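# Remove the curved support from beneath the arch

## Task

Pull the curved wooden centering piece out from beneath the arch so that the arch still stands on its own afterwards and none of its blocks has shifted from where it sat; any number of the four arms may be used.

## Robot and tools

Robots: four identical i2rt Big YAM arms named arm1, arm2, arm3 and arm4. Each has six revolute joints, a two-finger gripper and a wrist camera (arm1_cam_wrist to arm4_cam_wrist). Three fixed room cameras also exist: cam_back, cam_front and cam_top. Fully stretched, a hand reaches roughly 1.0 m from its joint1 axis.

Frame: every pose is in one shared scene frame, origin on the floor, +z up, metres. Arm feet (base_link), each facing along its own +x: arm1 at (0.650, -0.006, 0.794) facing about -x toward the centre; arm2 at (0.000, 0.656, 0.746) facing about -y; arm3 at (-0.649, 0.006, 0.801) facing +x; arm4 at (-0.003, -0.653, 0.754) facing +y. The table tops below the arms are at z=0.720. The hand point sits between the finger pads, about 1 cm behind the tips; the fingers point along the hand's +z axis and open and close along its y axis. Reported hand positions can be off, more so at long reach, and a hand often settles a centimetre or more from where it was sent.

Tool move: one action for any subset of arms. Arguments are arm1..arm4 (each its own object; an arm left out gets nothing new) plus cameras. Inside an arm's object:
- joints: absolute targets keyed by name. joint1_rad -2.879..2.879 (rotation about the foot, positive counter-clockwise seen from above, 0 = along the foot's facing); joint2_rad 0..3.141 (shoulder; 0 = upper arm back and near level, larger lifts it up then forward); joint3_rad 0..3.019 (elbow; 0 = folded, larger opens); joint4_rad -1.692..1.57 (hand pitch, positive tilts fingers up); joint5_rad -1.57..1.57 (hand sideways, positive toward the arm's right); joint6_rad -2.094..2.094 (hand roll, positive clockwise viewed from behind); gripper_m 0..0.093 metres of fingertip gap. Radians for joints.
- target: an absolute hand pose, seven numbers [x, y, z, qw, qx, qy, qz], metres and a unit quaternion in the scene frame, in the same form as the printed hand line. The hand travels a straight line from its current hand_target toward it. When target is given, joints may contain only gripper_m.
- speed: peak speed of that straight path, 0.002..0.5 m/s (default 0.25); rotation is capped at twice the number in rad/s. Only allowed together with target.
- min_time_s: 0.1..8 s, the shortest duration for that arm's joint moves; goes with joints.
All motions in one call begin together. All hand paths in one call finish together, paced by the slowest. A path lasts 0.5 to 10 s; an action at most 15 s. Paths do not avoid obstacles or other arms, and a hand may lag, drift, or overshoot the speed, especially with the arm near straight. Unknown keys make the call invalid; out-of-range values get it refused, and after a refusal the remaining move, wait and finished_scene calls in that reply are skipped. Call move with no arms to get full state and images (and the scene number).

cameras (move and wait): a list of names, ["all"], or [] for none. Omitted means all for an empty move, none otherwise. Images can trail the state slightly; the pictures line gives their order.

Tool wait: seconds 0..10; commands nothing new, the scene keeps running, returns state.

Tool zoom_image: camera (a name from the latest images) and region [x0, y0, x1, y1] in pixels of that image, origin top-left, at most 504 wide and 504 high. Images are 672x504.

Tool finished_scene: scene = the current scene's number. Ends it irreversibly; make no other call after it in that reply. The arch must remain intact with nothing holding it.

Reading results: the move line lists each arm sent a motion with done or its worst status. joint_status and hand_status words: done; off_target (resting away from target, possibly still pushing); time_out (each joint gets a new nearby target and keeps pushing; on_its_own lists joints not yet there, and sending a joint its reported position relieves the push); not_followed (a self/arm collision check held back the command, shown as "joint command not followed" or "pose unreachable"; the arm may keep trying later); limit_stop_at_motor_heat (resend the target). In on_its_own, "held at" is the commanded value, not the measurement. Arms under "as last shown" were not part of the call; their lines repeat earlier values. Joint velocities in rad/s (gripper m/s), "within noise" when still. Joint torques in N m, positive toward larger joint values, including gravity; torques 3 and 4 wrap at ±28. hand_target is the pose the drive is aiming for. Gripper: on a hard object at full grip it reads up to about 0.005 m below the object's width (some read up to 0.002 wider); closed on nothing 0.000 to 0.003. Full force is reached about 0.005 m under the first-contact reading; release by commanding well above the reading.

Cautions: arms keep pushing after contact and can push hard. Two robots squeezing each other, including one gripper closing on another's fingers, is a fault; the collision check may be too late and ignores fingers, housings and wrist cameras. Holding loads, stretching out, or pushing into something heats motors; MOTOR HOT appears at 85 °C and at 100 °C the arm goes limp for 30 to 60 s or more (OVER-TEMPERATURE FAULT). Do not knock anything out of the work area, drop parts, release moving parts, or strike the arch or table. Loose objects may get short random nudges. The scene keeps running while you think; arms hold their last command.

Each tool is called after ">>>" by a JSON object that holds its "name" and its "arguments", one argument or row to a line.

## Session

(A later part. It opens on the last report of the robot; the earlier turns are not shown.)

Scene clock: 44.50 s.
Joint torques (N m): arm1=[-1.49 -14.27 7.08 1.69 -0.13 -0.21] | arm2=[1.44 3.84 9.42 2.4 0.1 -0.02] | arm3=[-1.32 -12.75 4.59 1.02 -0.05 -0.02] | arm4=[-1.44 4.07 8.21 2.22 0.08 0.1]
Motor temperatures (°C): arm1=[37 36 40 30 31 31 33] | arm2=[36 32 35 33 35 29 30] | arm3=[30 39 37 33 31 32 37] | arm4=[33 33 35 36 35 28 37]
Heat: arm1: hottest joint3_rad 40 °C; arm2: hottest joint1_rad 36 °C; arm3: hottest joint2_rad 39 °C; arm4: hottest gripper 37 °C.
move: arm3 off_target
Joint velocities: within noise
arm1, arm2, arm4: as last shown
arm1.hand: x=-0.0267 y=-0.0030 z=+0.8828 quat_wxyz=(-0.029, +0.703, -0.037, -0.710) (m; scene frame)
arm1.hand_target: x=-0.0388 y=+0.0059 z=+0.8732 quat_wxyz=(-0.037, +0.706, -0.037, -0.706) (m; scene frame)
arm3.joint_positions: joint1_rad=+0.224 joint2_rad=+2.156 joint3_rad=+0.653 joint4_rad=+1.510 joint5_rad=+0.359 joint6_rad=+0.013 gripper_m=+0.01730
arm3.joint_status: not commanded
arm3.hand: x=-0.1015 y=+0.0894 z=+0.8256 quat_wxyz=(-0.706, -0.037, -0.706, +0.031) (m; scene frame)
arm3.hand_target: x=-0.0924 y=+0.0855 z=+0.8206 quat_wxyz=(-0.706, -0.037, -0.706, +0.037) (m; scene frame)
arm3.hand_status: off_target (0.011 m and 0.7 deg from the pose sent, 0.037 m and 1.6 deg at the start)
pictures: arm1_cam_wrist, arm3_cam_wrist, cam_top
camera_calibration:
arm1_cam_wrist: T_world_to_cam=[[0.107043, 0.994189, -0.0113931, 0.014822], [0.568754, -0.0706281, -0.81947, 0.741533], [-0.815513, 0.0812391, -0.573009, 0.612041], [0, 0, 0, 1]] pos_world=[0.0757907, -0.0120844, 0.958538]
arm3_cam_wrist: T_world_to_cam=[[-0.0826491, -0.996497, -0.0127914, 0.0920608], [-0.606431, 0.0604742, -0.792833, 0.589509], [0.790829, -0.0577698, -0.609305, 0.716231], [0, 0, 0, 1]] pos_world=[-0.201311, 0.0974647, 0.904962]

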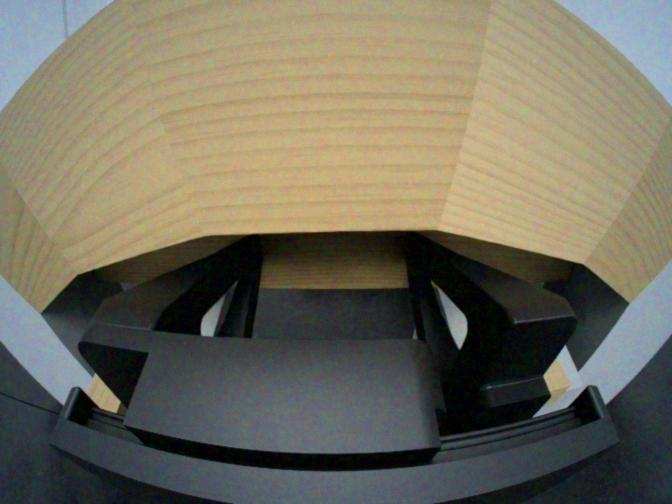

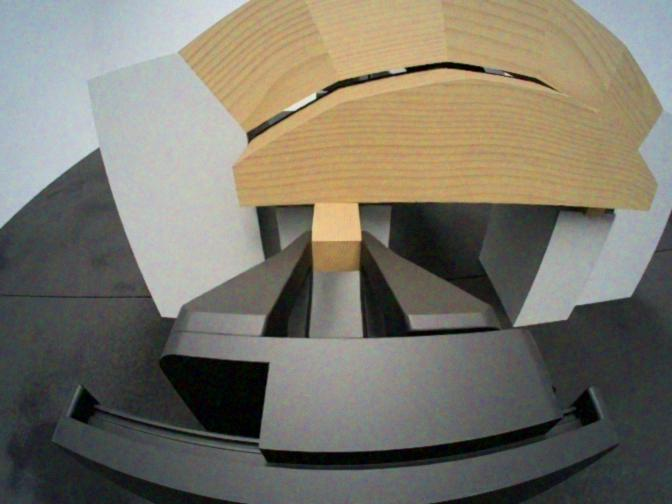

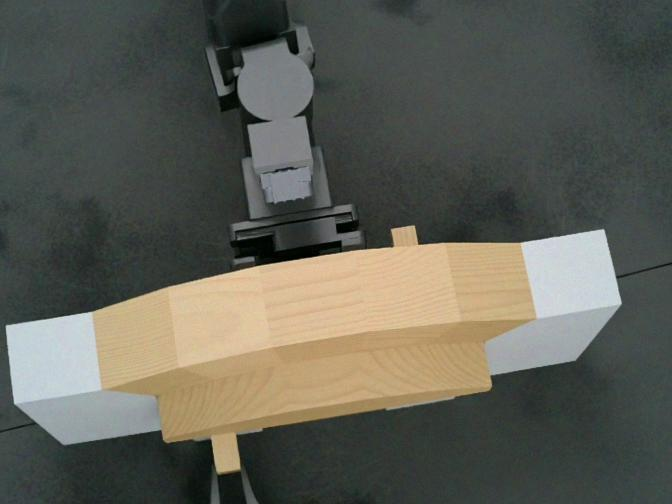

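>>> {"name": "move", "arguments": {
  "arm3": {"joints":{"gripper_m":0.04}}
}}

>>> {"name": "move", "arguments": {
  "arm3": {"target":[-0.19,0.096,0.826,0.7061,0.037,0.7061,-0.037],"speed":0.12},
  "cameras": ["arm3_cam_wrist","cam_back","cam_top"]
}}

Scene clock: 45.43 s.
Joint torques (N m): arm1=[-1.61 -14.21 7.09 1.68 -0.11 -0.21] | arm2=[1.38 3.43 9.51 2.48 0.1 -0.01] | arm3=[-1.03 -12.81 3.81 1.01 -0.02 -0.01] | arm4=[-0.97 4.54 8.27 2.19 0.08 0.08]
Motor temperatures (°C): arm1=[37 36 40 30 31 31 33] | arm2=[36 32 35 33 35 29 30] | arm3=[30 40 37 33 31 32 37] | arm4=[33 33 35 36 35 28 37]
Heat: arm1: hottest joint3_rad 40 °C; arm2: hottest joint1_rad 36 °C; arm3: hottest joint2_rad 40 °C; arm4: hottest gripper 37 °C.
move: arm3 done
Joint velocities: within noise
arm1, arm2, arm4: as last shown
arm1.joint_positions: joint1_rad=+0.051 joint2_rad=+2.077 joint3_rad=+0.954 joint4_rad=+1.127 joint5_rad=+0.119 joint6_rad=+0.019 gripper_m=+0.06011
arm1.hand: x=-0.0267 y=-0.0031 z=+0.8825 quat_wxyz=(-0.029, +0.703, -0.037, -0.710) (m; scene frame)
arm3.joint_positions: joint1_rad=+0.223 joint2_rad=+2.156 joint3_rad=+0.663 joint4_rad=+1.510 joint5_rad=+0.359 joint6_rad=+0.013 gripper_m=+0.03986
arm3.joint_status: all done
arm3.hand: x=-0.0976 y=+0.0896 z=+0.8283 quat_wxyz=(-0.710, -0.038, -0.703, +0.031) (m; scene frame)
arm3.hand_target: x=-0.0924 y=+0.0855 z=+0.8207 quat_wxyz=(-0.706, -0.037, -0.706, +0.037) (m; scene frame)
arm3.hand_status: not commanded
pictures: none

Scene clock: 46.93 s.
Joint torques (N m): arm1=[-1.61 -14.33 7.08 1.66 -0.11 -0.21] | arm2=[1.03 3.84 9.51 2.41 0.1 -0.02] | arm3=[0.5 -13.63 0.18 2.19 0.34 0.22] | arm4=[-1.26 4.78 8.2 2.32 0.07 0.09]
Motor temperatures (°C): arm1=[37 36 40 30 31 31 33] | arm2=[36 32 35 33 35 29 30] | arm3=[30 40 37 33 31 32 37] | arm4=[33 33 35 36 35 28 37]
Heat: arm1: hottest joint3_rad 40 °C; arm2: hottest joint1_rad 36 °C; arm3: hottest joint2_rad 40 °C; arm4: hottest gripper 37 °C.
move: arm3 off_target
Joint velocities: within noise
arm1: as last shown
arm2.joint_positions: joint1_rad=-0.491 joint2_rad=+0.571 joint3_rad=+1.396 joint4_rad=-1.145 joint5_rad=+0.158 joint6_rad=+0.378 gripper_m=+0.09396
arm2.joint_status: not commanded
arm2.hand: x=-0.1424 y=+0.4717 z=+1.3418 quat_wxyz=(-0.330, -0.780, -0.216, +0.486) (m; scene frame)
arm2.hand_target: x=-0.1404 y=+0.4751 z=+1.3501 quat_wxyz=(-0.336, -0.774, -0.213, +0.492) (m; scene frame)
arm2.hand_status: not commanded
arm3.joint_positions: joint1_rad=+0.320 joint2_rad=+2.091 joint3_rad=+0.429 joint4_rad=+1.536 joint5_rad=+0.482 joint6_rad=+0.038 gripper_m=+0.03994
arm3.joint_status: not commanded
arm3.hand: x=-0.1892 y=+0.0914 z=+0.8133 quat_wxyz=(-0.662, -0.037, -0.747, +0.052) (m; scene frame)
arm3.hand_target: x=-0.1896 y=+0.0960 z=+0.8262 quat_wxyz=(-0.675, -0.043, -0.736, +0.040) (m; scene frame)
arm3.hand_status: off_target (0.014 m and 7.0 deg from the pose sent, 0.093 m and 1.0 deg at the start; a joint's target at an end of its range on 38 of 45 steps)
arm4.joint_positions: joint1_rad=-0.377 joint2_rad=+0.615 joint3_rad=+1.493 joint4_rad=-1.274 joint5_rad=+0.157 joint6_rad=-0.616 gripper_m=+0.09396
arm4.joint_status: not commanded
arm4.hand: x=+0.0978 y=-0.4603 z=+1.3602 quat_wxyz=(-0.554, +0.623, -0.545, -0.090) (m; scene frame)
arm4.hand_target: x=+0.0963 y=-0.4637 z=+1.3683 quat_wxyz=(-0.562, +0.618, -0.542, -0.093) (m; scene frame)
arm4.hand_status: not commanded
pictures: arm3_cam_wrist, cam_back, cam_top
camera_calibration:
arm3_cam_wrist: T_world_to_cam=[[-0.110981, -0.993583, 0.0218231, 0.0529643], [-0.696066, 0.0620383, -0.715293, 0.446292], [0.709349, -0.0945741, -0.698484, 0.838658], [0, 0, 0, 1]] pos_world=[-0.278375, 0.104253, 0.903863]

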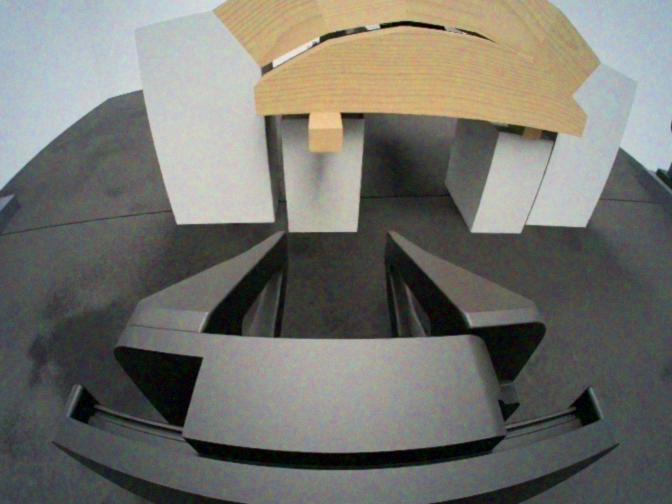

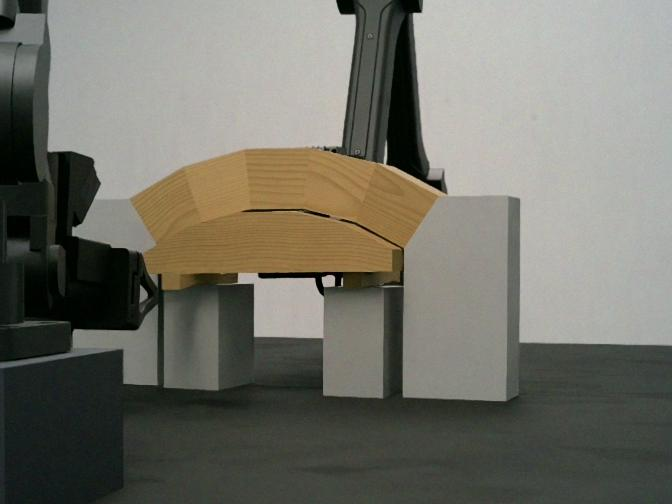

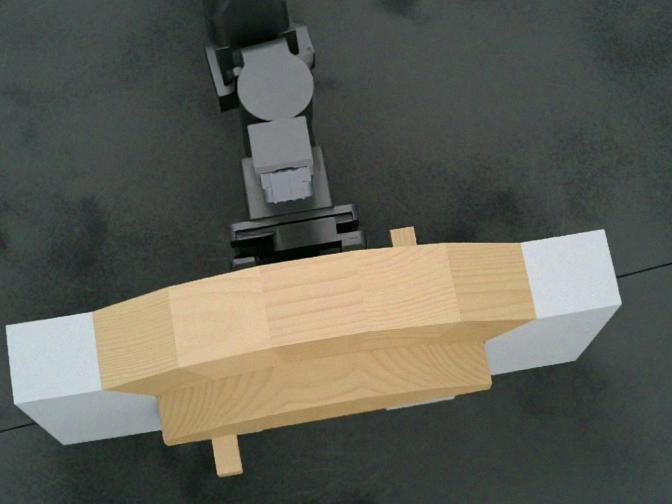

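>>> {"name": "move", "arguments": {
  "arm3": {"target":[-0.17,0.018,0.862,0.5255,0.5255,0.4731,0.4731],"speed":0.15,"joints":{"gripper_m":0.093}},
  "cameras": ["arm3_cam_wrist","cam_back","cam_top","cam_front"]
}}

Scene clock: 53.50 s.
Joint torques (N m): arm1=[-1.55 -14.15 7.09 1.7 -0.11 -0.21] | arm2=[1.2 3.72 9.52 2.5 0.11 -0.01] | arm3=[-0.97 -12.98 1.22 2.21 0.07 0.13] | arm4=[-0.79 4.25 8.31 2.28 0.07 0.05]
Motor temperatures (°C): arm1=[37 36 40 30 31 31 33] | arm2=[36 32 35 33 35 29 30] | arm3=[30 40 37 33 31 32 36] | arm4=[33 33 35 36 35 28 37]
Heat: arm1: hottest joint3_rad 40 °C; arm2: hottest joint1_rad 36 °C; arm3: hottest joint2_rad 40 °C; arm4: hottest gripper 37 °C.
move: arm3 off_target
Joint velocities: within noise
arm1.joint_positions: joint1_rad=+0.051 joint2_rad=+2.077 joint3_rad=+0.954 joint4_rad=+1.127 joint5_rad=+0.119 joint6_rad=+0.019 gripper_m=+0.06011
arm1.joint_status: not commanded
arm1.hand: x=-0.0267 y=-0.0031 z=+0.8825 quat_wxyz=(-0.029, +0.703, -0.037, -0.710) (m; scene frame)
arm1.hand_target: x=-0.0388 y=+0.0059 z=+0.8732 quat_wxyz=(-0.037, +0.706, -0.037, -0.706) (m; scene frame)
arm1.hand_status: not commanded
arm2, arm4: as last shown
arm3.joint_positions: joint1_rad=+0.071 joint2_rad=+2.000 joint3_rad=+0.406 joint4_rad=+1.536 joint5_rad=+0.208 joint6_rad=+1.570 gripper_m=+0.09291
arm3.joint_status: all done
arm3.hand: x=-0.1714 y=+0.0221 z=+0.8478 quat_wxyz=(-0.512, -0.536, -0.495, -0.454) (m; scene frame)
arm3.hand_target: x=-0.1699 y=+0.0181 z=+0.8621 quat_wxyz=(-0.520, -0.532, -0.479, -0.467) (m; scene frame)
arm3.hand_status: off_target (0.015 m and 3.8 deg from the pose sent, 0.090 m and 91.7 deg at the start; a joint's target at an end of its range on 184 of 184 steps)
pictures: arm3_cam_wrist, cam_back, cam_front, cam_top
camera_calibration:
arm3_cam_wrist: T_world_to_cam=[[-0.0503519, -0.0100343, -0.998681, 0.83919], [-0.528246, 0.848898, 0.018104, -0.122779], [0.847597, 0.528461, -0.0480442, 0.302101], [0, 0, 0, 1]] pos_world=[-0.278662, -0.0470012, 0.854821]

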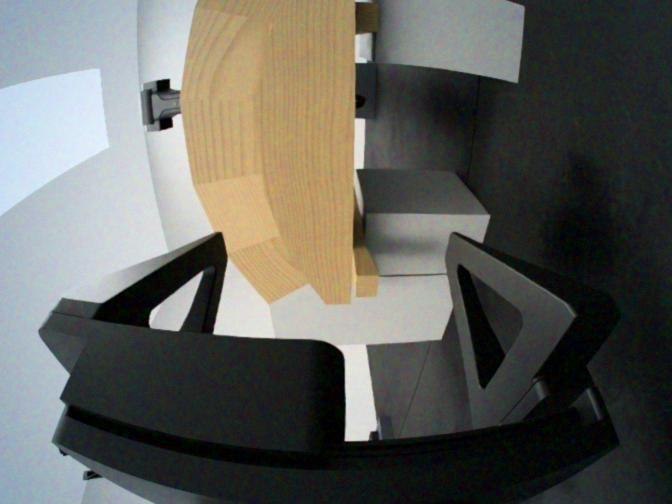

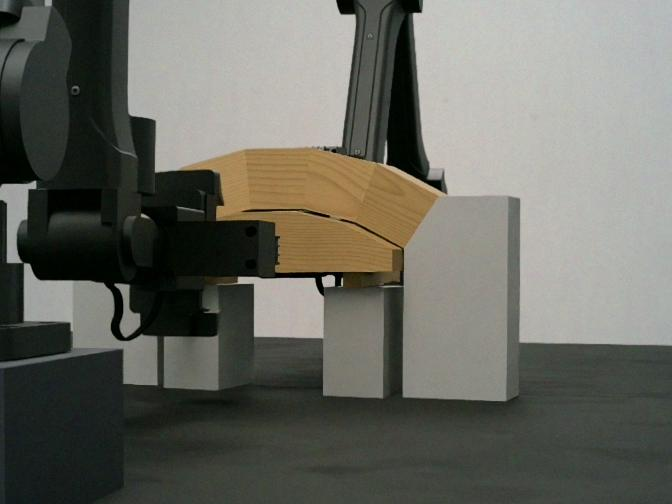

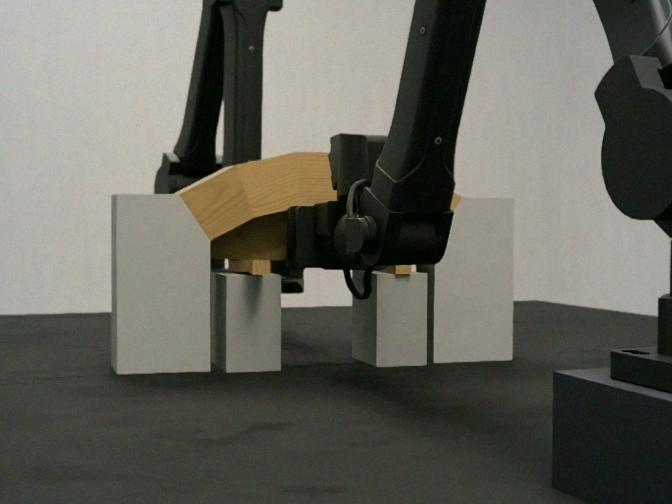

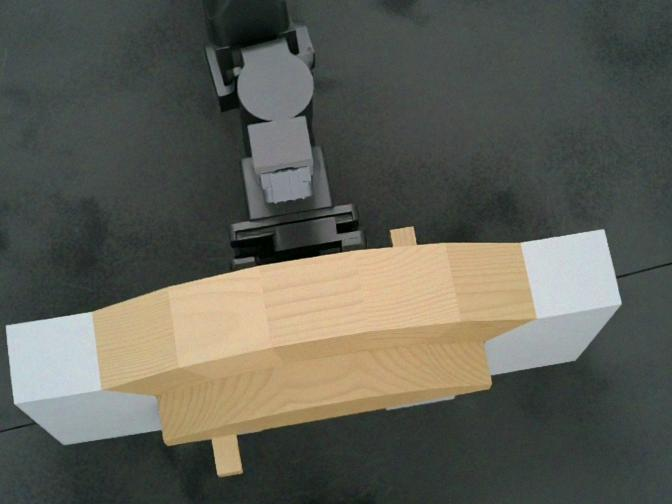

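>>> {"name": "move", "arguments": {
  "arm3": {"target":[-0.115,0.011,0.868,0.5255,0.5255,0.4731,0.4731],"speed":0.08},
  "cameras": ["arm3_cam_wrist","cam_back","cam_top"]
}}

Scene clock: 55.10 s.
Joint torques (N m): arm1=[-1.61 -14.21 7.09 1.66 -0.11 -0.21] | arm2=[0.97 3.9 9.47 2.4 0.11 -0.02] | arm3=[-0.97 -13.27 4.29 0.91 -0.02 0.06] | arm4=[-0.79 4.66 8.21 2.37 0.07 0.07]
Motor temperatures (°C): arm1=[37 36 40 30 31 31 33] | arm2=[36 32 35 33 35 29 30] | arm3=[30 40 37 33 31 32 36] | arm4=[33 33 35 36 35 28 37]
Heat: arm1: hottest joint3_rad 40 °C; arm2: hottest joint1_rad 36 °C; arm3: hottest joint2_rad 40 °C; arm4: hottest gripper 37 °C.
move: arm3 off_target
Joint velocities: within noise
arm1, arm2, arm4: as last shown
arm3.joint_positions: joint1_rad=+0.036 joint2_rad=+1.999 joint3_rad=+0.529 joint4_rad=+1.461 joint5_rad=+0.173 joint6_rad=+1.571 gripper_m=+0.09291
arm3.joint_status: not commanded
arm3.hand: x=-0.1231 y=+0.0150 z=+0.8613 quat_wxyz=(-0.522, -0.526, -0.481, -0.469) (m; scene frame)
arm3.hand_target: x=-0.1152 y=+0.0109 z=+0.8682 quat_wxyz=(-0.526, -0.525, -0.473, -0.473) (m; scene frame)
arm3.hand_status: off_target (0.011 m and 1.1 deg from the pose sent, 0.061 m and 3.8 deg at the start)
pictures: arm3_cam_wrist, cam_back, cam_top
camera_calibration:
arm3_cam_wrist: T_world_to_cam=[[-0.00224345, -0.00404671, -0.999989, 0.861907], [-0.528913, 0.848673, -0.00224777, -0.0740407], [0.848673, 0.528902, -0.00404431, 0.227868], [0, 0, 0, 1]] pos_world=[-0.230613, -0.0541955, 0.862653]

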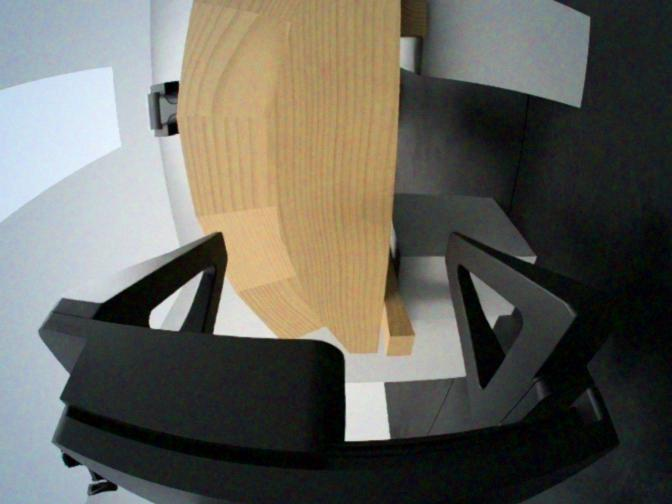

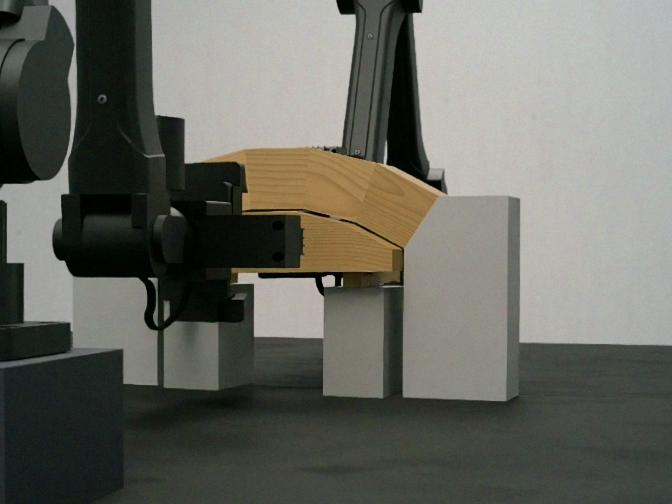

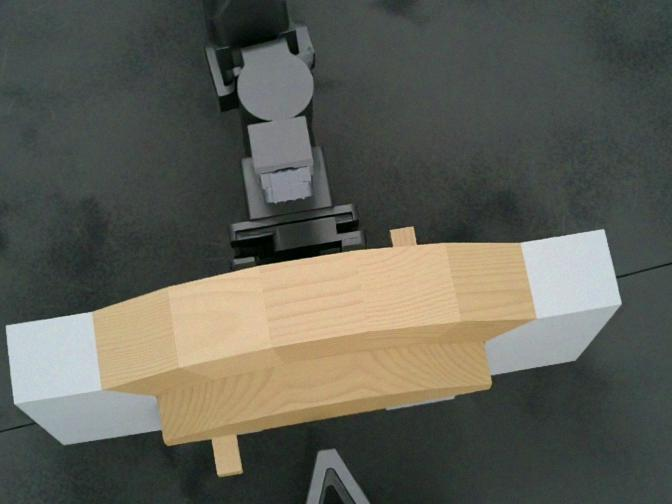

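>>> {"name": "move", "arguments": {
  "arm3": {"target":[-0.046,0.006,0.866,0.5255,0.5255,0.4731,0.4731],"speed":0.06},
  "cameras": ["arm3_cam_wrist","cam_back","cam_top"]
}}

Scene clock: 57.20 s.
Joint torques (N m): arm1=[-1.44 -14.1 7.08 1.68 -0.11 -0.21] | arm2=[1.26 3.6 9.51 2.43 0.1 -0.01] | arm3=[-1.03 -12.51 6.65 0.91 -0.02 0.06] | arm4=[-0.91 4.66 8.17 2.35 0.07 0.09]
Motor temperatures (°C): arm1=[37 36 40 30 31 31 33] | arm2=[36 32 35 33 35 29 30] | arm3=[30 40 37 33 31 32 36] | arm4=[33 33 35 36 35 28 36]
Heat: arm1: hottest joint3_rad 40 °C; arm2: hottest joint1_rad 36 °C; arm3: hottest joint2_rad 40 °C; arm4: hottest joint4_rad 36 °C.
move: arm3 off_target
Joint velocities: within noise
arm1, arm2, arm4: as last shown
arm3.joint_positions: joint1_rad=+0.015 joint2_rad=+2.021 joint3_rad=+0.711 joint4_rad=+1.322 joint5_rad=+0.151 joint6_rad=+1.571 gripper_m=+0.09291
arm3.joint_status: not commanded
arm3.hand: x=-0.0556 y=+0.0112 z=+0.8721 quat_wxyz=(-0.527, -0.521, -0.475, -0.475) (m; scene frame)
arm3.hand_target: x=-0.0466 y=+0.0060 z=+0.8660 quat_wxyz=(-0.525, -0.526, -0.473, -0.473) (m; scene frame)
arm3.hand_status: off_target (0.013 m and 0.6 deg from the pose sent, 0.078 m and 1.1 deg at the start)
pictures: arm3_cam_wrist, cam_back, cam_top
camera_calibration:
arm3_cam_wrist: T_world_to_cam=[[0.019088, -0.00264035, -0.999814, 0.873924], [-0.529138, 0.848446, -0.0123427, -0.0262013], [0.848321, 0.529275, 0.0147981, 0.156124], [0, 0, 0, 1]] pos_world=[-0.162989, -0.0580944, 0.871128]

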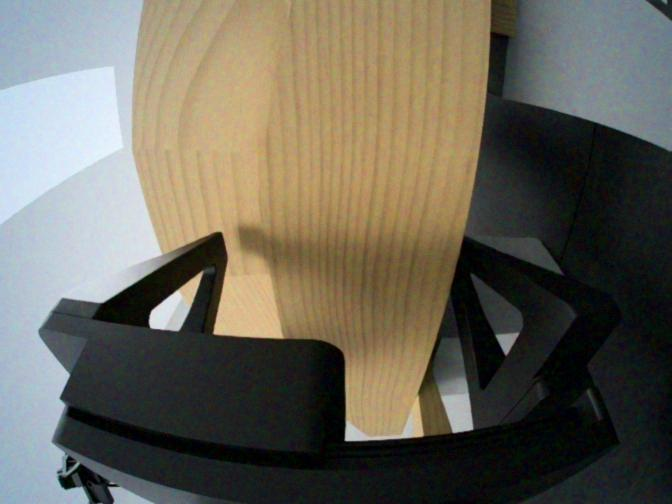

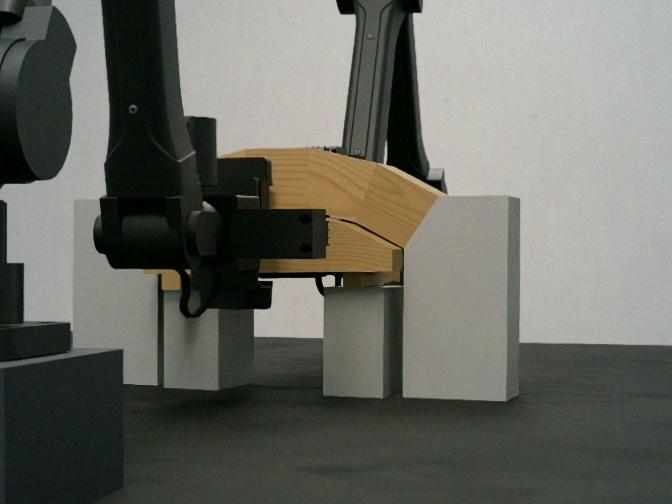

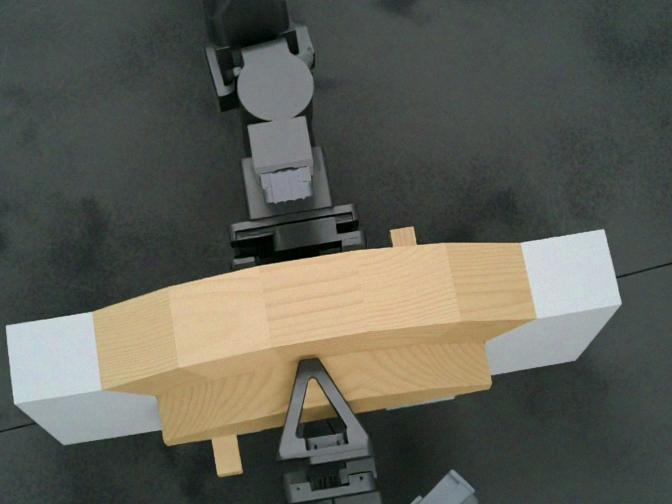

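>>> {"name": "move", "arguments": {
  "arm3": {"target":[-0.046,0.006,0.852,0.5255,0.5255,0.4731,0.4731],"speed":0.04},
  "cameras": ["arm3_cam_wrist","cam_back","cam_top"]
}}

Scene clock: 58.47 s.
Joint torques (N m): arm1=[-1.55 -14.21 7.12 1.68 -0.11 -0.21] | arm2=[1.08 3.72 9.51 2.47 0.11 -0.02] | arm3=[-1.03 -13.04 6.17 2.37 -0.02 0.05] | arm4=[-1.03 4.42 8.21 2.29 0.07 0.08]
Motor temperatures (°C): arm1=[37 36 40 30 31 31 33] | arm2=[36 32 35 33 35 29 30] | arm3=[30 40 37 33 31 32 36] | arm4=[33 33 35 36 35 28 36]
Heat: arm1: hottest joint3_rad 40 °C; arm2: hottest joint1_rad 36 °C; arm3: hottest joint2_rad 40 °C; arm4: hottest joint4_rad 36 °C.
move: arm3 done
Joint velocities: within noise
arm1, arm2, arm4: as last shown
arm3.joint_positions: joint1_rad=+0.015 joint2_rad=+2.067 joint3_rad=+0.722 joint4_rad=+1.325 joint5_rad=+0.151 joint6_rad=+1.571 gripper_m=+0.09291
arm3.joint_status: not commanded
arm3.hand: x=-0.0548 y=+0.0111 z=+0.8503 quat_wxyz=(-0.519, -0.528, -0.484, -0.466) (m; scene frame)
arm3.hand_target: x=-0.0464 y=+0.0060 z=+0.8520 quat_wxyz=(-0.525, -0.526, -0.473, -0.473) (m; scene frame)
arm3.hand_status: done (0.010 m and 1.7 deg from the pose sent, 0.023 m and 0.6 deg at the start)
pictures: arm3_cam_wrist, cam_back, cam_top
camera_calibration:
arm3_cam_wrist: T_world_to_cam=[[-0.0129325, -0.00441544, -0.999907, 0.850431], [-0.529215, 0.848482, 0.00309795, -0.0391991], [0.848389, 0.529205, -0.0133097, 0.179724], [0, 0, 0, 1]] pos_world=[-0.162223, -0.0580962, 0.852865]

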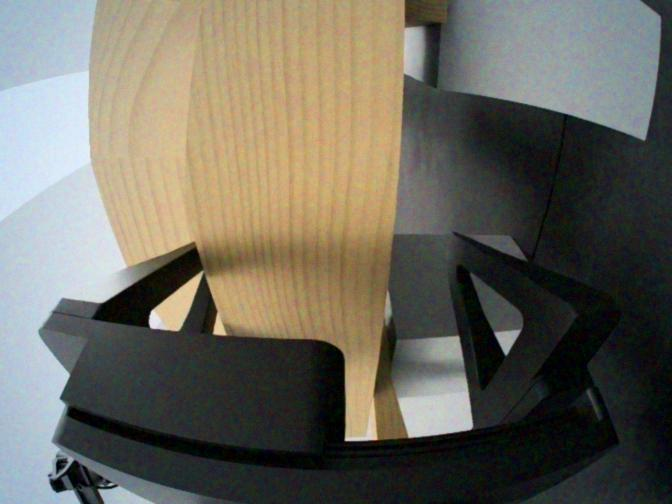

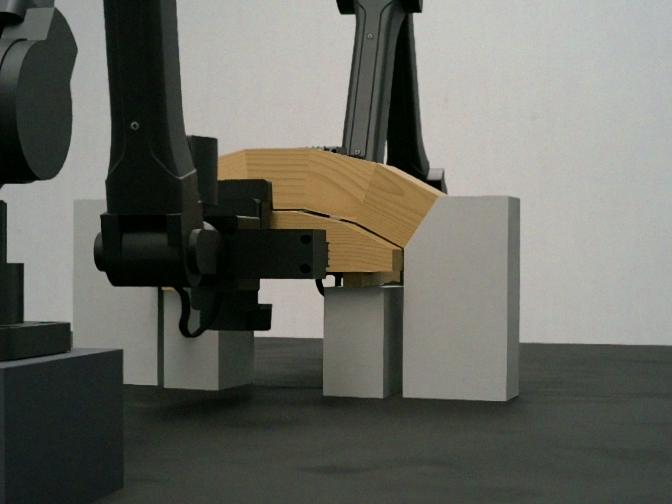

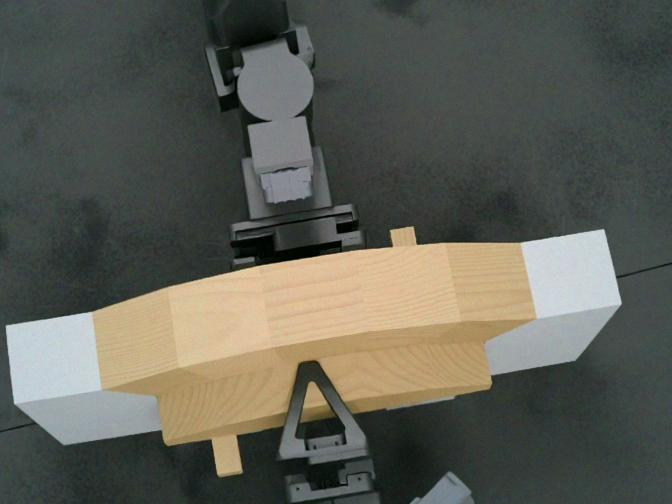

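>>> {"name": "move", "arguments": {
  "arm3": {"target":[-0.046,0.006,0.867,0.5255,0.5255,0.4731,0.4731],"speed":0.04,"joints":{"gripper_m":0.072}},
  "cameras": ["arm3_cam_wrist"]
}}

Scene clock: 59.73 s.
Joint torques (N m): arm1=[-1.61 -14.33 7.1 1.72 -0.1 -0.22] | arm2=[1.44 3.6 9.5 2.45 0.08 -0.04] | arm3=[-1.03 -16.44 5.23 0.65 -0.01 0.06] | arm4=[-1.55 4.25 8.23 2.3 0.06 0.06]
Motor temperatures (°C): arm1=[37 36 40 30 31 31 33] | arm2=[36 32 35 33 35 29 30] | arm3=[30 40 37 33 31 32 36] | arm4=[33 33 35 36 34 28 36]
Heat: arm1: hottest joint3_rad 40 °C; arm2: hottest joint1_rad 36 °C; arm3: hottest joint2_rad 40 °C; arm4: hottest joint4_rad 36 °C.
move: arm3 off_target
Joint velocities: within noise
arm1, arm2, arm4: as last shown
arm1.joint_positions: joint1_rad=+0.051 joint2_rad=+2.077 joint3_rad=+0.954 joint4_rad=+1.127 joint5_rad=+0.118 joint6_rad=+0.019 gripper_m=+0.06011
arm1.hand_target: x=-0.0388 y=+0.0060 z=+0.8732 quat_wxyz=(-0.037, +0.706, -0.037, -0.706) (m; scene frame)
arm3.joint_positions: joint1_rad=+0.015 joint2_rad=+2.058 joint3_rad=+0.725 joint4_rad=+1.325 joint5_rad=+0.151 joint6_rad=+1.571 gripper_m=+0.07210
arm3.joint_status: all done
arm3.hand: x=-0.0529 y=+0.0113 z=+0.8564 quat_wxyz=(-0.522, -0.526, -0.481, -0.469) (m; scene frame)
arm3.hand_target: x=-0.0463 y=+0.0060 z=+0.8671 quat_wxyz=(-0.526, -0.525, -0.473, -0.473) (m; scene frame)
arm3.hand_status: off_target (0.014 m and 1.1 deg from the pose sent, 0.019 m and 1.7 deg at the start)
pictures: arm3_cam_wrist
camera_calibration:
arm3_cam_wrist: T_world_to_cam=[[-0.00114204, -0.00374875, -0.999992, 0.857244], [-0.52922, 0.848481, -0.00257637, -0.0334746], [0.848484, 0.529213, -0.00295291, 0.16933], [0, 0, 0, 1]] pos_world=[-0.16041, -0.0579955, 0.857651]

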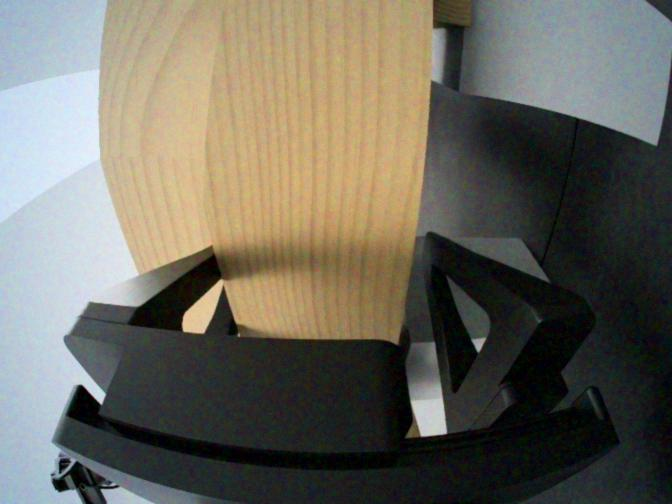

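>>> {"name": "move", "arguments": {
  "arm3": {"joints":{"gripper_m":0.05}},
  "cameras": ["arm3_cam_wrist","cam_back","cam_front"]
}}

Scene clock: 60.47 s.
Joint torques (N m): arm1=[-1.61 -14.15 7.05 1.66 -0.09 -0.22] | arm2=[1.08 3.84 9.51 2.5 0.11 -0.03] | arm3=[-1.03 -15.27 5.33 0.76 -0.02 0.09] | arm4=[-1.2 4.25 8.4 2.32 0.07 0.08]
Motor temperatures (°C): arm1=[37 36 40 30 31 31 33] | arm2=[36 32 35 33 35 29 30] | arm3=[30 40 37 33 31 32 36] | arm4=[33 33 35 36 34 28 36]
Heat: arm1: hottest joint3_rad 40 °C; arm2: hottest joint1_rad 36 °C; arm3: hottest joint2_rad 40 °C; arm4: hottest joint4_rad 36 °C.
move: arm3 off_target
Joint velocities: within noise
arm1, arm2, arm4: as last shown
arm1.hand: x=-0.0267 y=-0.0032 z=+0.8825 quat_wxyz=(-0.029, +0.703, -0.036, -0.710) (m; scene frame)
arm1.hand_target: x=-0.0388 y=+0.0059 z=+0.8733 quat_wxyz=(-0.037, +0.706, -0.037, -0.706) (m; scene frame)
arm3.joint_positions: joint1_rad=+0.014 joint2_rad=+2.047 joint3_rad=+0.725 joint4_rad=+1.324 joint5_rad=+0.151 joint6_rad=+1.568 gripper_m=+0.05709
arm3.joint_status: gripper_m off_target (ended at +0.05712, target +0.05000)
arm3.hand: x=-0.0521 y=+0.0111 z=+0.8629 quat_wxyz=(-0.525, -0.523, -0.478, -0.471) (m; scene frame)
arm3.hand_target: x=-0.0463 y=+0.0059 z=+0.8670 quat_wxyz=(-0.526, -0.526, -0.473, -0.473) (m; scene frame)
arm3.hand_status: not commanded
pictures: arm3_cam_wrist, cam_back, cam_front
camera_calibration:
arm3_cam_wrist: T_world_to_cam=[[0.00924545, -0.00622672, -0.999938, 0.864207], [-0.528941, 0.848597, -0.0101749, -0.026282], [0.848608, 0.529002, 0.0045521, 0.162158], [0, 0, 0, 1]] pos_world=[-0.1595, -0.0580979, 0.863148]

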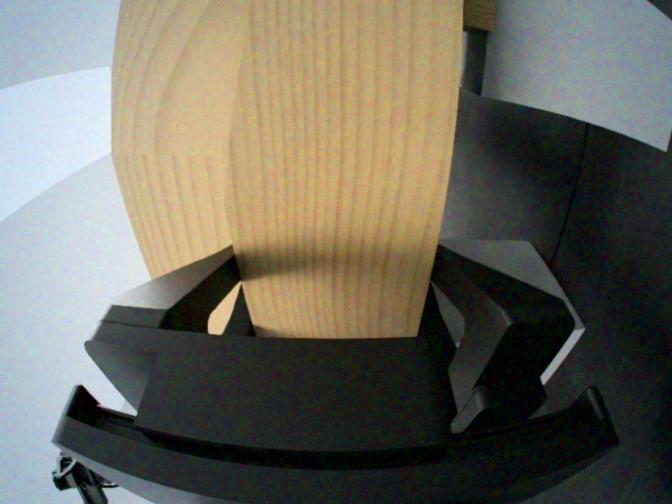

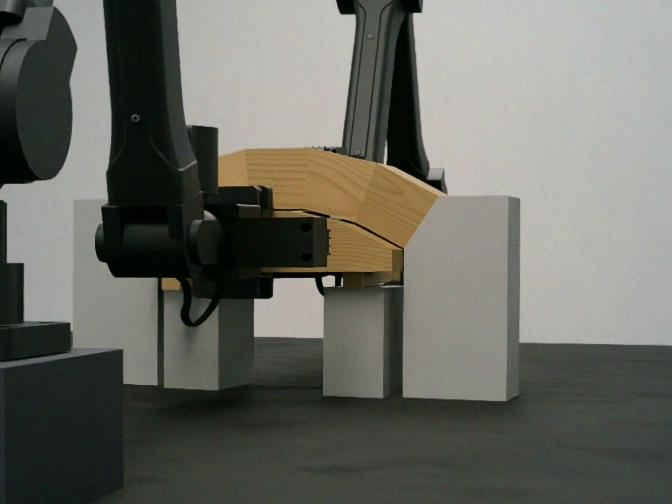

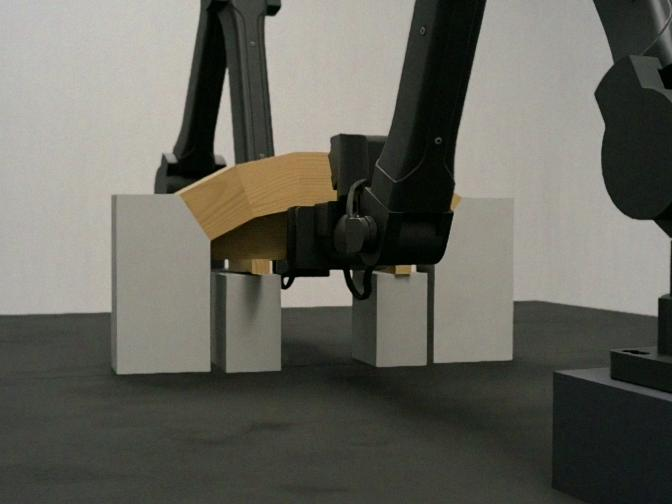

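>>> {"name": "move", "arguments": {
  "arm3": {"target":[-0.064,0.0075,0.864,0.5255,0.5255,0.4731,0.4731],"speed":0.03},
  "cameras": ["arm3_cam_wrist","cam_top","cam_front"]
}}

Scene clock: 61.93 s.
Joint torques (N m): arm1=[-1.61 -14.27 6.76 1.7 -0.09 -0.22] | arm2=[1.38 3.66 9.46 2.48 0.1 -0.01] | arm3=[-0.56 -15.38 2.56 1.69 0.21 0.14] | arm4=[-1.03 4.42 8.21 2.35 0.05 0.06]
Motor temperatures (°C): arm1=[37 36 40 30 31 31 33] | arm2=[36 32 36 33 35 29 30] | arm3=[30 40 37 33 31 32 36] | arm4=[33 33 35 36 34 28 36]
Heat: arm1: hottest joint3_rad 40 °C; arm2: hottest joint1_rad 36 °C; arm3: hottest joint2_rad 40 °C; arm4: hottest joint4_rad 36 °C.
move: arm3 done
Joint velocities: within noise
arm1.joint_positions: joint1_rad=+0.051 joint2_rad=+2.077 joint3_rad=+0.959 joint4_rad=+1.127 joint5_rad=+0.118 joint6_rad=+0.019 gripper_m=+0.06011
arm1.joint_status: not commanded
arm1.hand: x=-0.0283 y=-0.0033 z=+0.8842 quat_wxyz=(-0.029, +0.701, -0.037, -0.711) (m; scene frame)
arm1.hand_target: x=-0.0388 y=+0.0059 z=+0.8731 quat_wxyz=(-0.037, +0.706, -0.037, -0.706) (m; scene frame)
arm1.hand_status: not commanded
arm2, arm4: as last shown
arm3.joint_positions: joint1_rad=+0.014 joint2_rad=+2.046 joint3_rad=+0.706 joint4_rad=+1.345 joint5_rad=+0.151 joint6_rad=+1.564 gripper_m=+0.05709
arm3.joint_status: not commanded
arm3.hand: x=-0.0591 y=+0.0107 z=+0.8617 quat_wxyz=(-0.527, -0.521, -0.479, -0.471) (m; scene frame)
arm3.hand_target: x=-0.0640 y=+0.0074 z=+0.8639 quat_wxyz=(-0.525, -0.526, -0.473, -0.473) (m; scene frame)
arm3.hand_status: done (0.006 m and 0.9 deg from the pose sent, 0.013 m and 0.7 deg at the start)
pictures: arm3_cam_wrist, cam_front, cam_top
camera_calibration:
arm3_cam_wrist: T_world_to_cam=[[0.0103731, -0.0103195, -0.999893, 0.863191], [-0.528878, 0.848578, -0.0142445, -0.0261859], [0.848635, 0.528969, 0.00334467, 0.169444], [0, 0, 0, 1]] pos_world=[-0.166599, -0.0585021, 0.862159]

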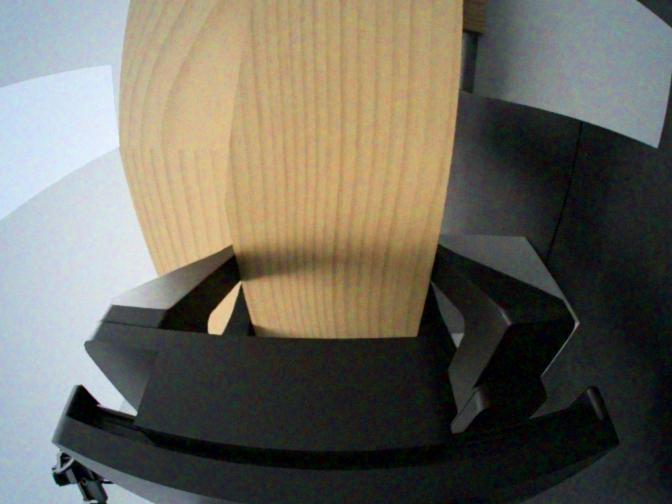

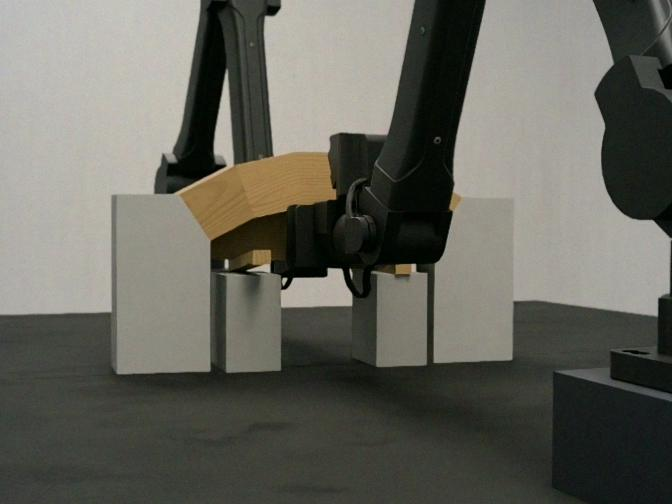

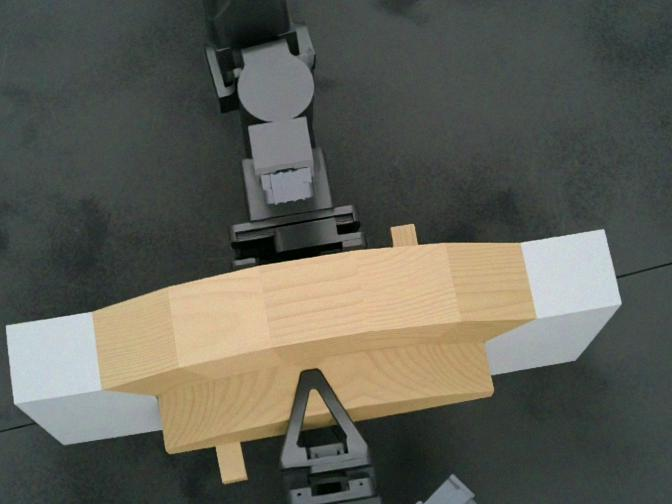

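>>> {"name": "move", "arguments": {
  "arm3": {"target":[-0.085,0.0095,0.864,0.5255,0.5255,0.4731,0.4731],"speed":0.03},
  "cameras": ["arm3_cam_wrist","cam_top"]
}}

>>> {"name": "move", "arguments": {
  "arm3": {"target":[-0.107,0.0115,0.864,0.5255,0.5255,0.4731,0.4731],"speed":0.03},
  "cameras": ["arm3_cam_wrist","cam_top","cam_back","arm1_cam_wrist"]
}}

Scene clock: 63.43 s.
Joint torques (N m): arm1=[-1.55 -14.39 6.82 1.69 -0.09 -0.21] | arm2=[1.32 3.66 9.48 2.48 0.11 -0.01] | arm3=[-0.03 -14.92 2.02 1.74 0.47 0.21] | arm4=[-0.79 4.6 8.17 2.36 0.09 0.09]
Motor temperatures (°C): arm1=[37 36 41 30 31 31 33] | arm2=[36 32 36 33 35 29 30] | arm3=[30 40 37 33 31 31 36] | arm4=[33 33 35 36 34 28 36]
Heat: arm1: hottest joint3_rad 41 °C; arm2: hottest joint1_rad 36 °C; arm3: hottest joint2_rad 40 °C; arm4: hottest joint4_rad 36 °C.
move: arm3 done
Joint velocities: within noise
arm1: as last shown
arm2.joint_positions: joint1_rad=-0.491 joint2_rad=+0.571 joint3_rad=+1.396 joint4_rad=-1.145 joint5_rad=+0.158 joint6_rad=+0.378 gripper_m=+0.09396
arm2.joint_status: not commanded
arm2.hand: x=-0.1424 y=+0.4717 z=+1.3418 quat_wxyz=(-0.330, -0.780, -0.216, +0.486) (m; scene frame)
arm2.hand_target: x=-0.1404 y=+0.4751 z=+1.3501 quat_wxyz=(-0.336, -0.774, -0.213, +0.492) (m; scene frame)
arm2.hand_status: not commanded
arm3.joint_positions: joint1_rad=+0.014 joint2_rad=+2.034 joint3_rad=+0.649 joint4_rad=+1.388 joint5_rad=+0.153 joint6_rad=+1.557 gripper_m=+0.05709
arm3.joint_status: not commanded
arm3.hand: x=-0.0795 y=+0.0094 z=+0.8610 quat_wxyz=(-0.528, -0.520, -0.481, -0.468) (m; scene frame)
arm3.hand_target: x=-0.0849 y=+0.0094 z=+0.8640 quat_wxyz=(-0.526, -0.525, -0.473, -0.473) (m; scene frame)
arm3.hand_status: done (0.006 m and 1.3 deg from the pose sent, 0.026 m and 0.9 deg at the start)
arm4.joint_positions: joint1_rad=-0.377 joint2_rad=+0.615 joint3_rad=+1.493 joint4_rad=-1.274 joint5_rad=+0.157 joint6_rad=-0.616 gripper_m=+0.09396
arm4.joint_status: not commanded
arm4.hand: x=+0.0978 y=-0.4603 z=+1.3602 quat_wxyz=(-0.554, +0.623, -0.545, -0.090) (m; scene frame)
arm4.hand_target: x=+0.0963 y=-0.4637 z=+1.3683 quat_wxyz=(-0.562, +0.618, -0.542, -0.093) (m; scene frame)
arm4.hand_status: not commanded
pictures: arm3_cam_wrist, cam_top
camera_calibration:
arm3_cam_wrist: T_world_to_cam=[[0.00853493, -0.0173128, -0.999814, 0.862483], [-0.527698, 0.849215, -0.0192097, -0.0314699], [0.849389, 0.527764, -0.00188793, 0.192064], [0, 0, 0, 1]] pos_world=[-0.187105, -0.0597079, 0.862081]

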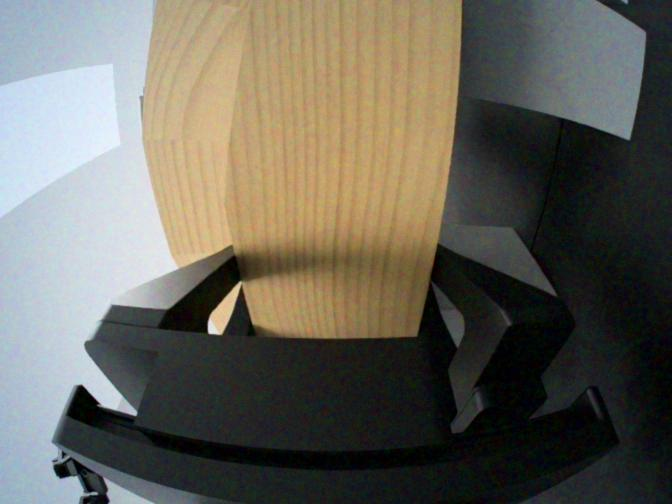

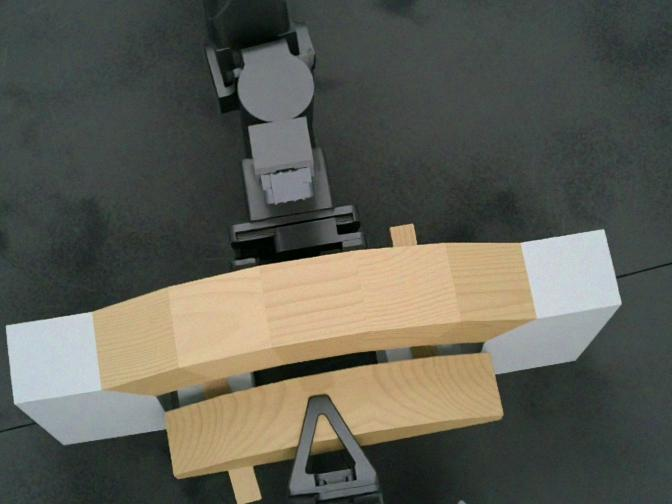

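Scene clock: 64.67 s.
Joint torques (N m): arm1=[-1.61 -14.27 6.78 1.66 -0.09 -0.21] | arm2=[1.08 3.78 9.5 2.54 0.11 -0.04] | arm3=[0.44 -14.51 3.17 2.78 0.29 0.09] | arm4=[-0.85 4.78 8.25 2.3 0.05 0.06]
Motor temperatures (°C): arm1=[37 36 41 30 31 31 33] | arm2=[36 32 36 33 35 29 30] | arm3=[30 40 37 33 31 31 37] | arm4=[33 33 35 36 34 28 36]
Heat: arm1: hottest joint3_rad 41 °C; arm2: hottest joint1_rad 36 °C; arm3: hottest joint2_rad 40 °C; arm4: hottest joint4_rad 36 °C.
move: arm3 off_target
Joint velocities: within noise
arm1, arm2, arm4: as last shown
arm1.hand: x=-0.0283 y=-0.0033 z=+0.8842 quat_wxyz=(-0.029, +0.701, -0.036, -0.711) (m; scene frame)
arm3.joint_positions: joint1_rad=+0.016 joint2_rad=+2.029 joint3_rad=+0.567 joint4_rad=+1.412 joint5_rad=+0.166 joint6_rad=+1.570 gripper_m=+0.05709
arm3.joint_status: not commanded
arm3.hand: x=-0.1110 y=+0.0064 z=+0.8447 quat_wxyz=(-0.516, -0.538, -0.489, -0.454) (m; scene frame)
arm3.hand_target: x=-0.1072 y=+0.0115 z=+0.8638 quat_wxyz=(-0.525, -0.526, -0.473, -0.473) (m; scene frame)
arm3.hand_status: off_target (0.020 m and 3.4 deg from the pose sent, 0.028 m and 1.3 deg at the start)
pictures: arm1_cam_wrist, arm3_cam_wrist, cam_back, cam_top
camera_calibration:
arm1_cam_wrist: T_world_to_cam=[[0.105834, 0.994317, -0.0115136, 0.0152759], [0.565761, -0.0697325, -0.821615, 0.745367], [-0.817749, 0.0804405, -0.569926, 0.608757], [0, 0, 0, 1]] pos_world=[0.0744936, -0.0121815, 0.959528]
arm3_cam_wrist: T_world_to_cam=[[-0.0437498, -0.00706056, -0.999018, 0.839948], [-0.517698, 0.855402, 0.0166259, -0.0751116], [0.854444, 0.517917, -0.0410789, 0.25403], [0, 0, 0, 1]] pos_world=[-0.219192, -0.0613854, 0.850806]

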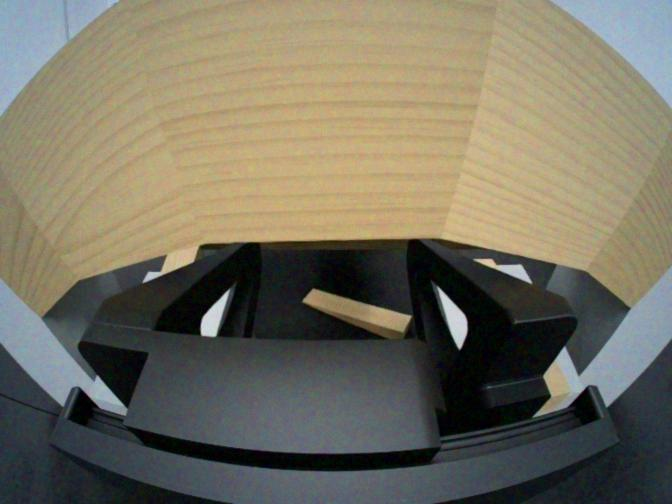

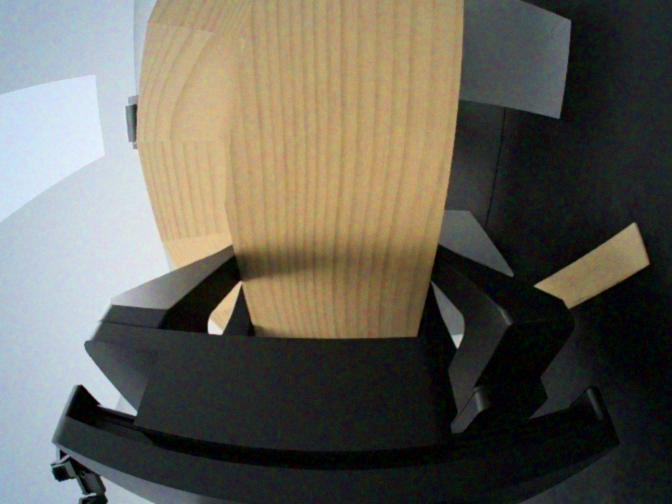

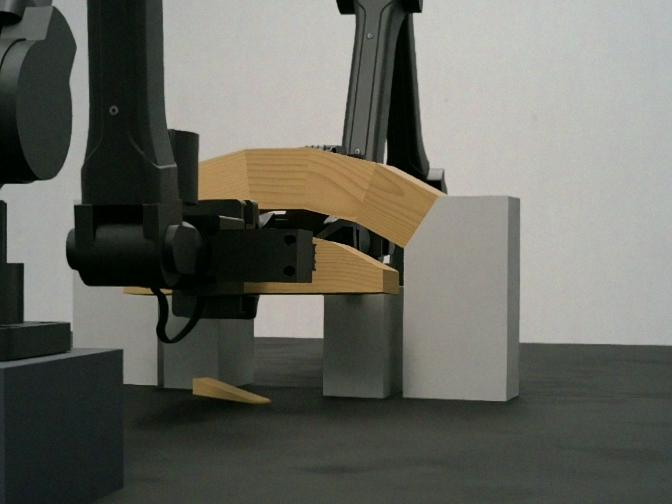

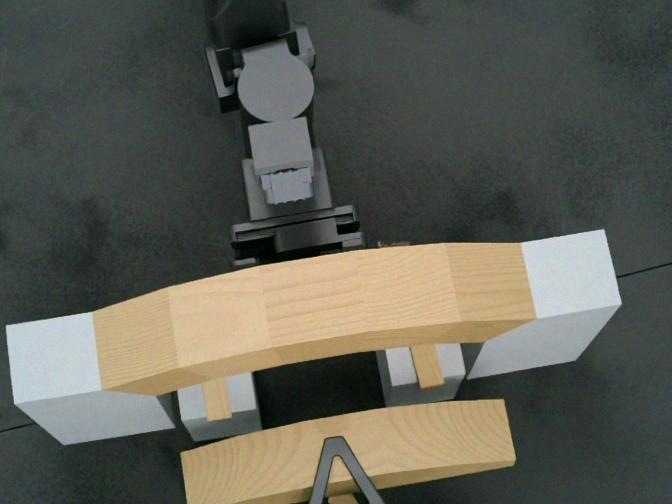

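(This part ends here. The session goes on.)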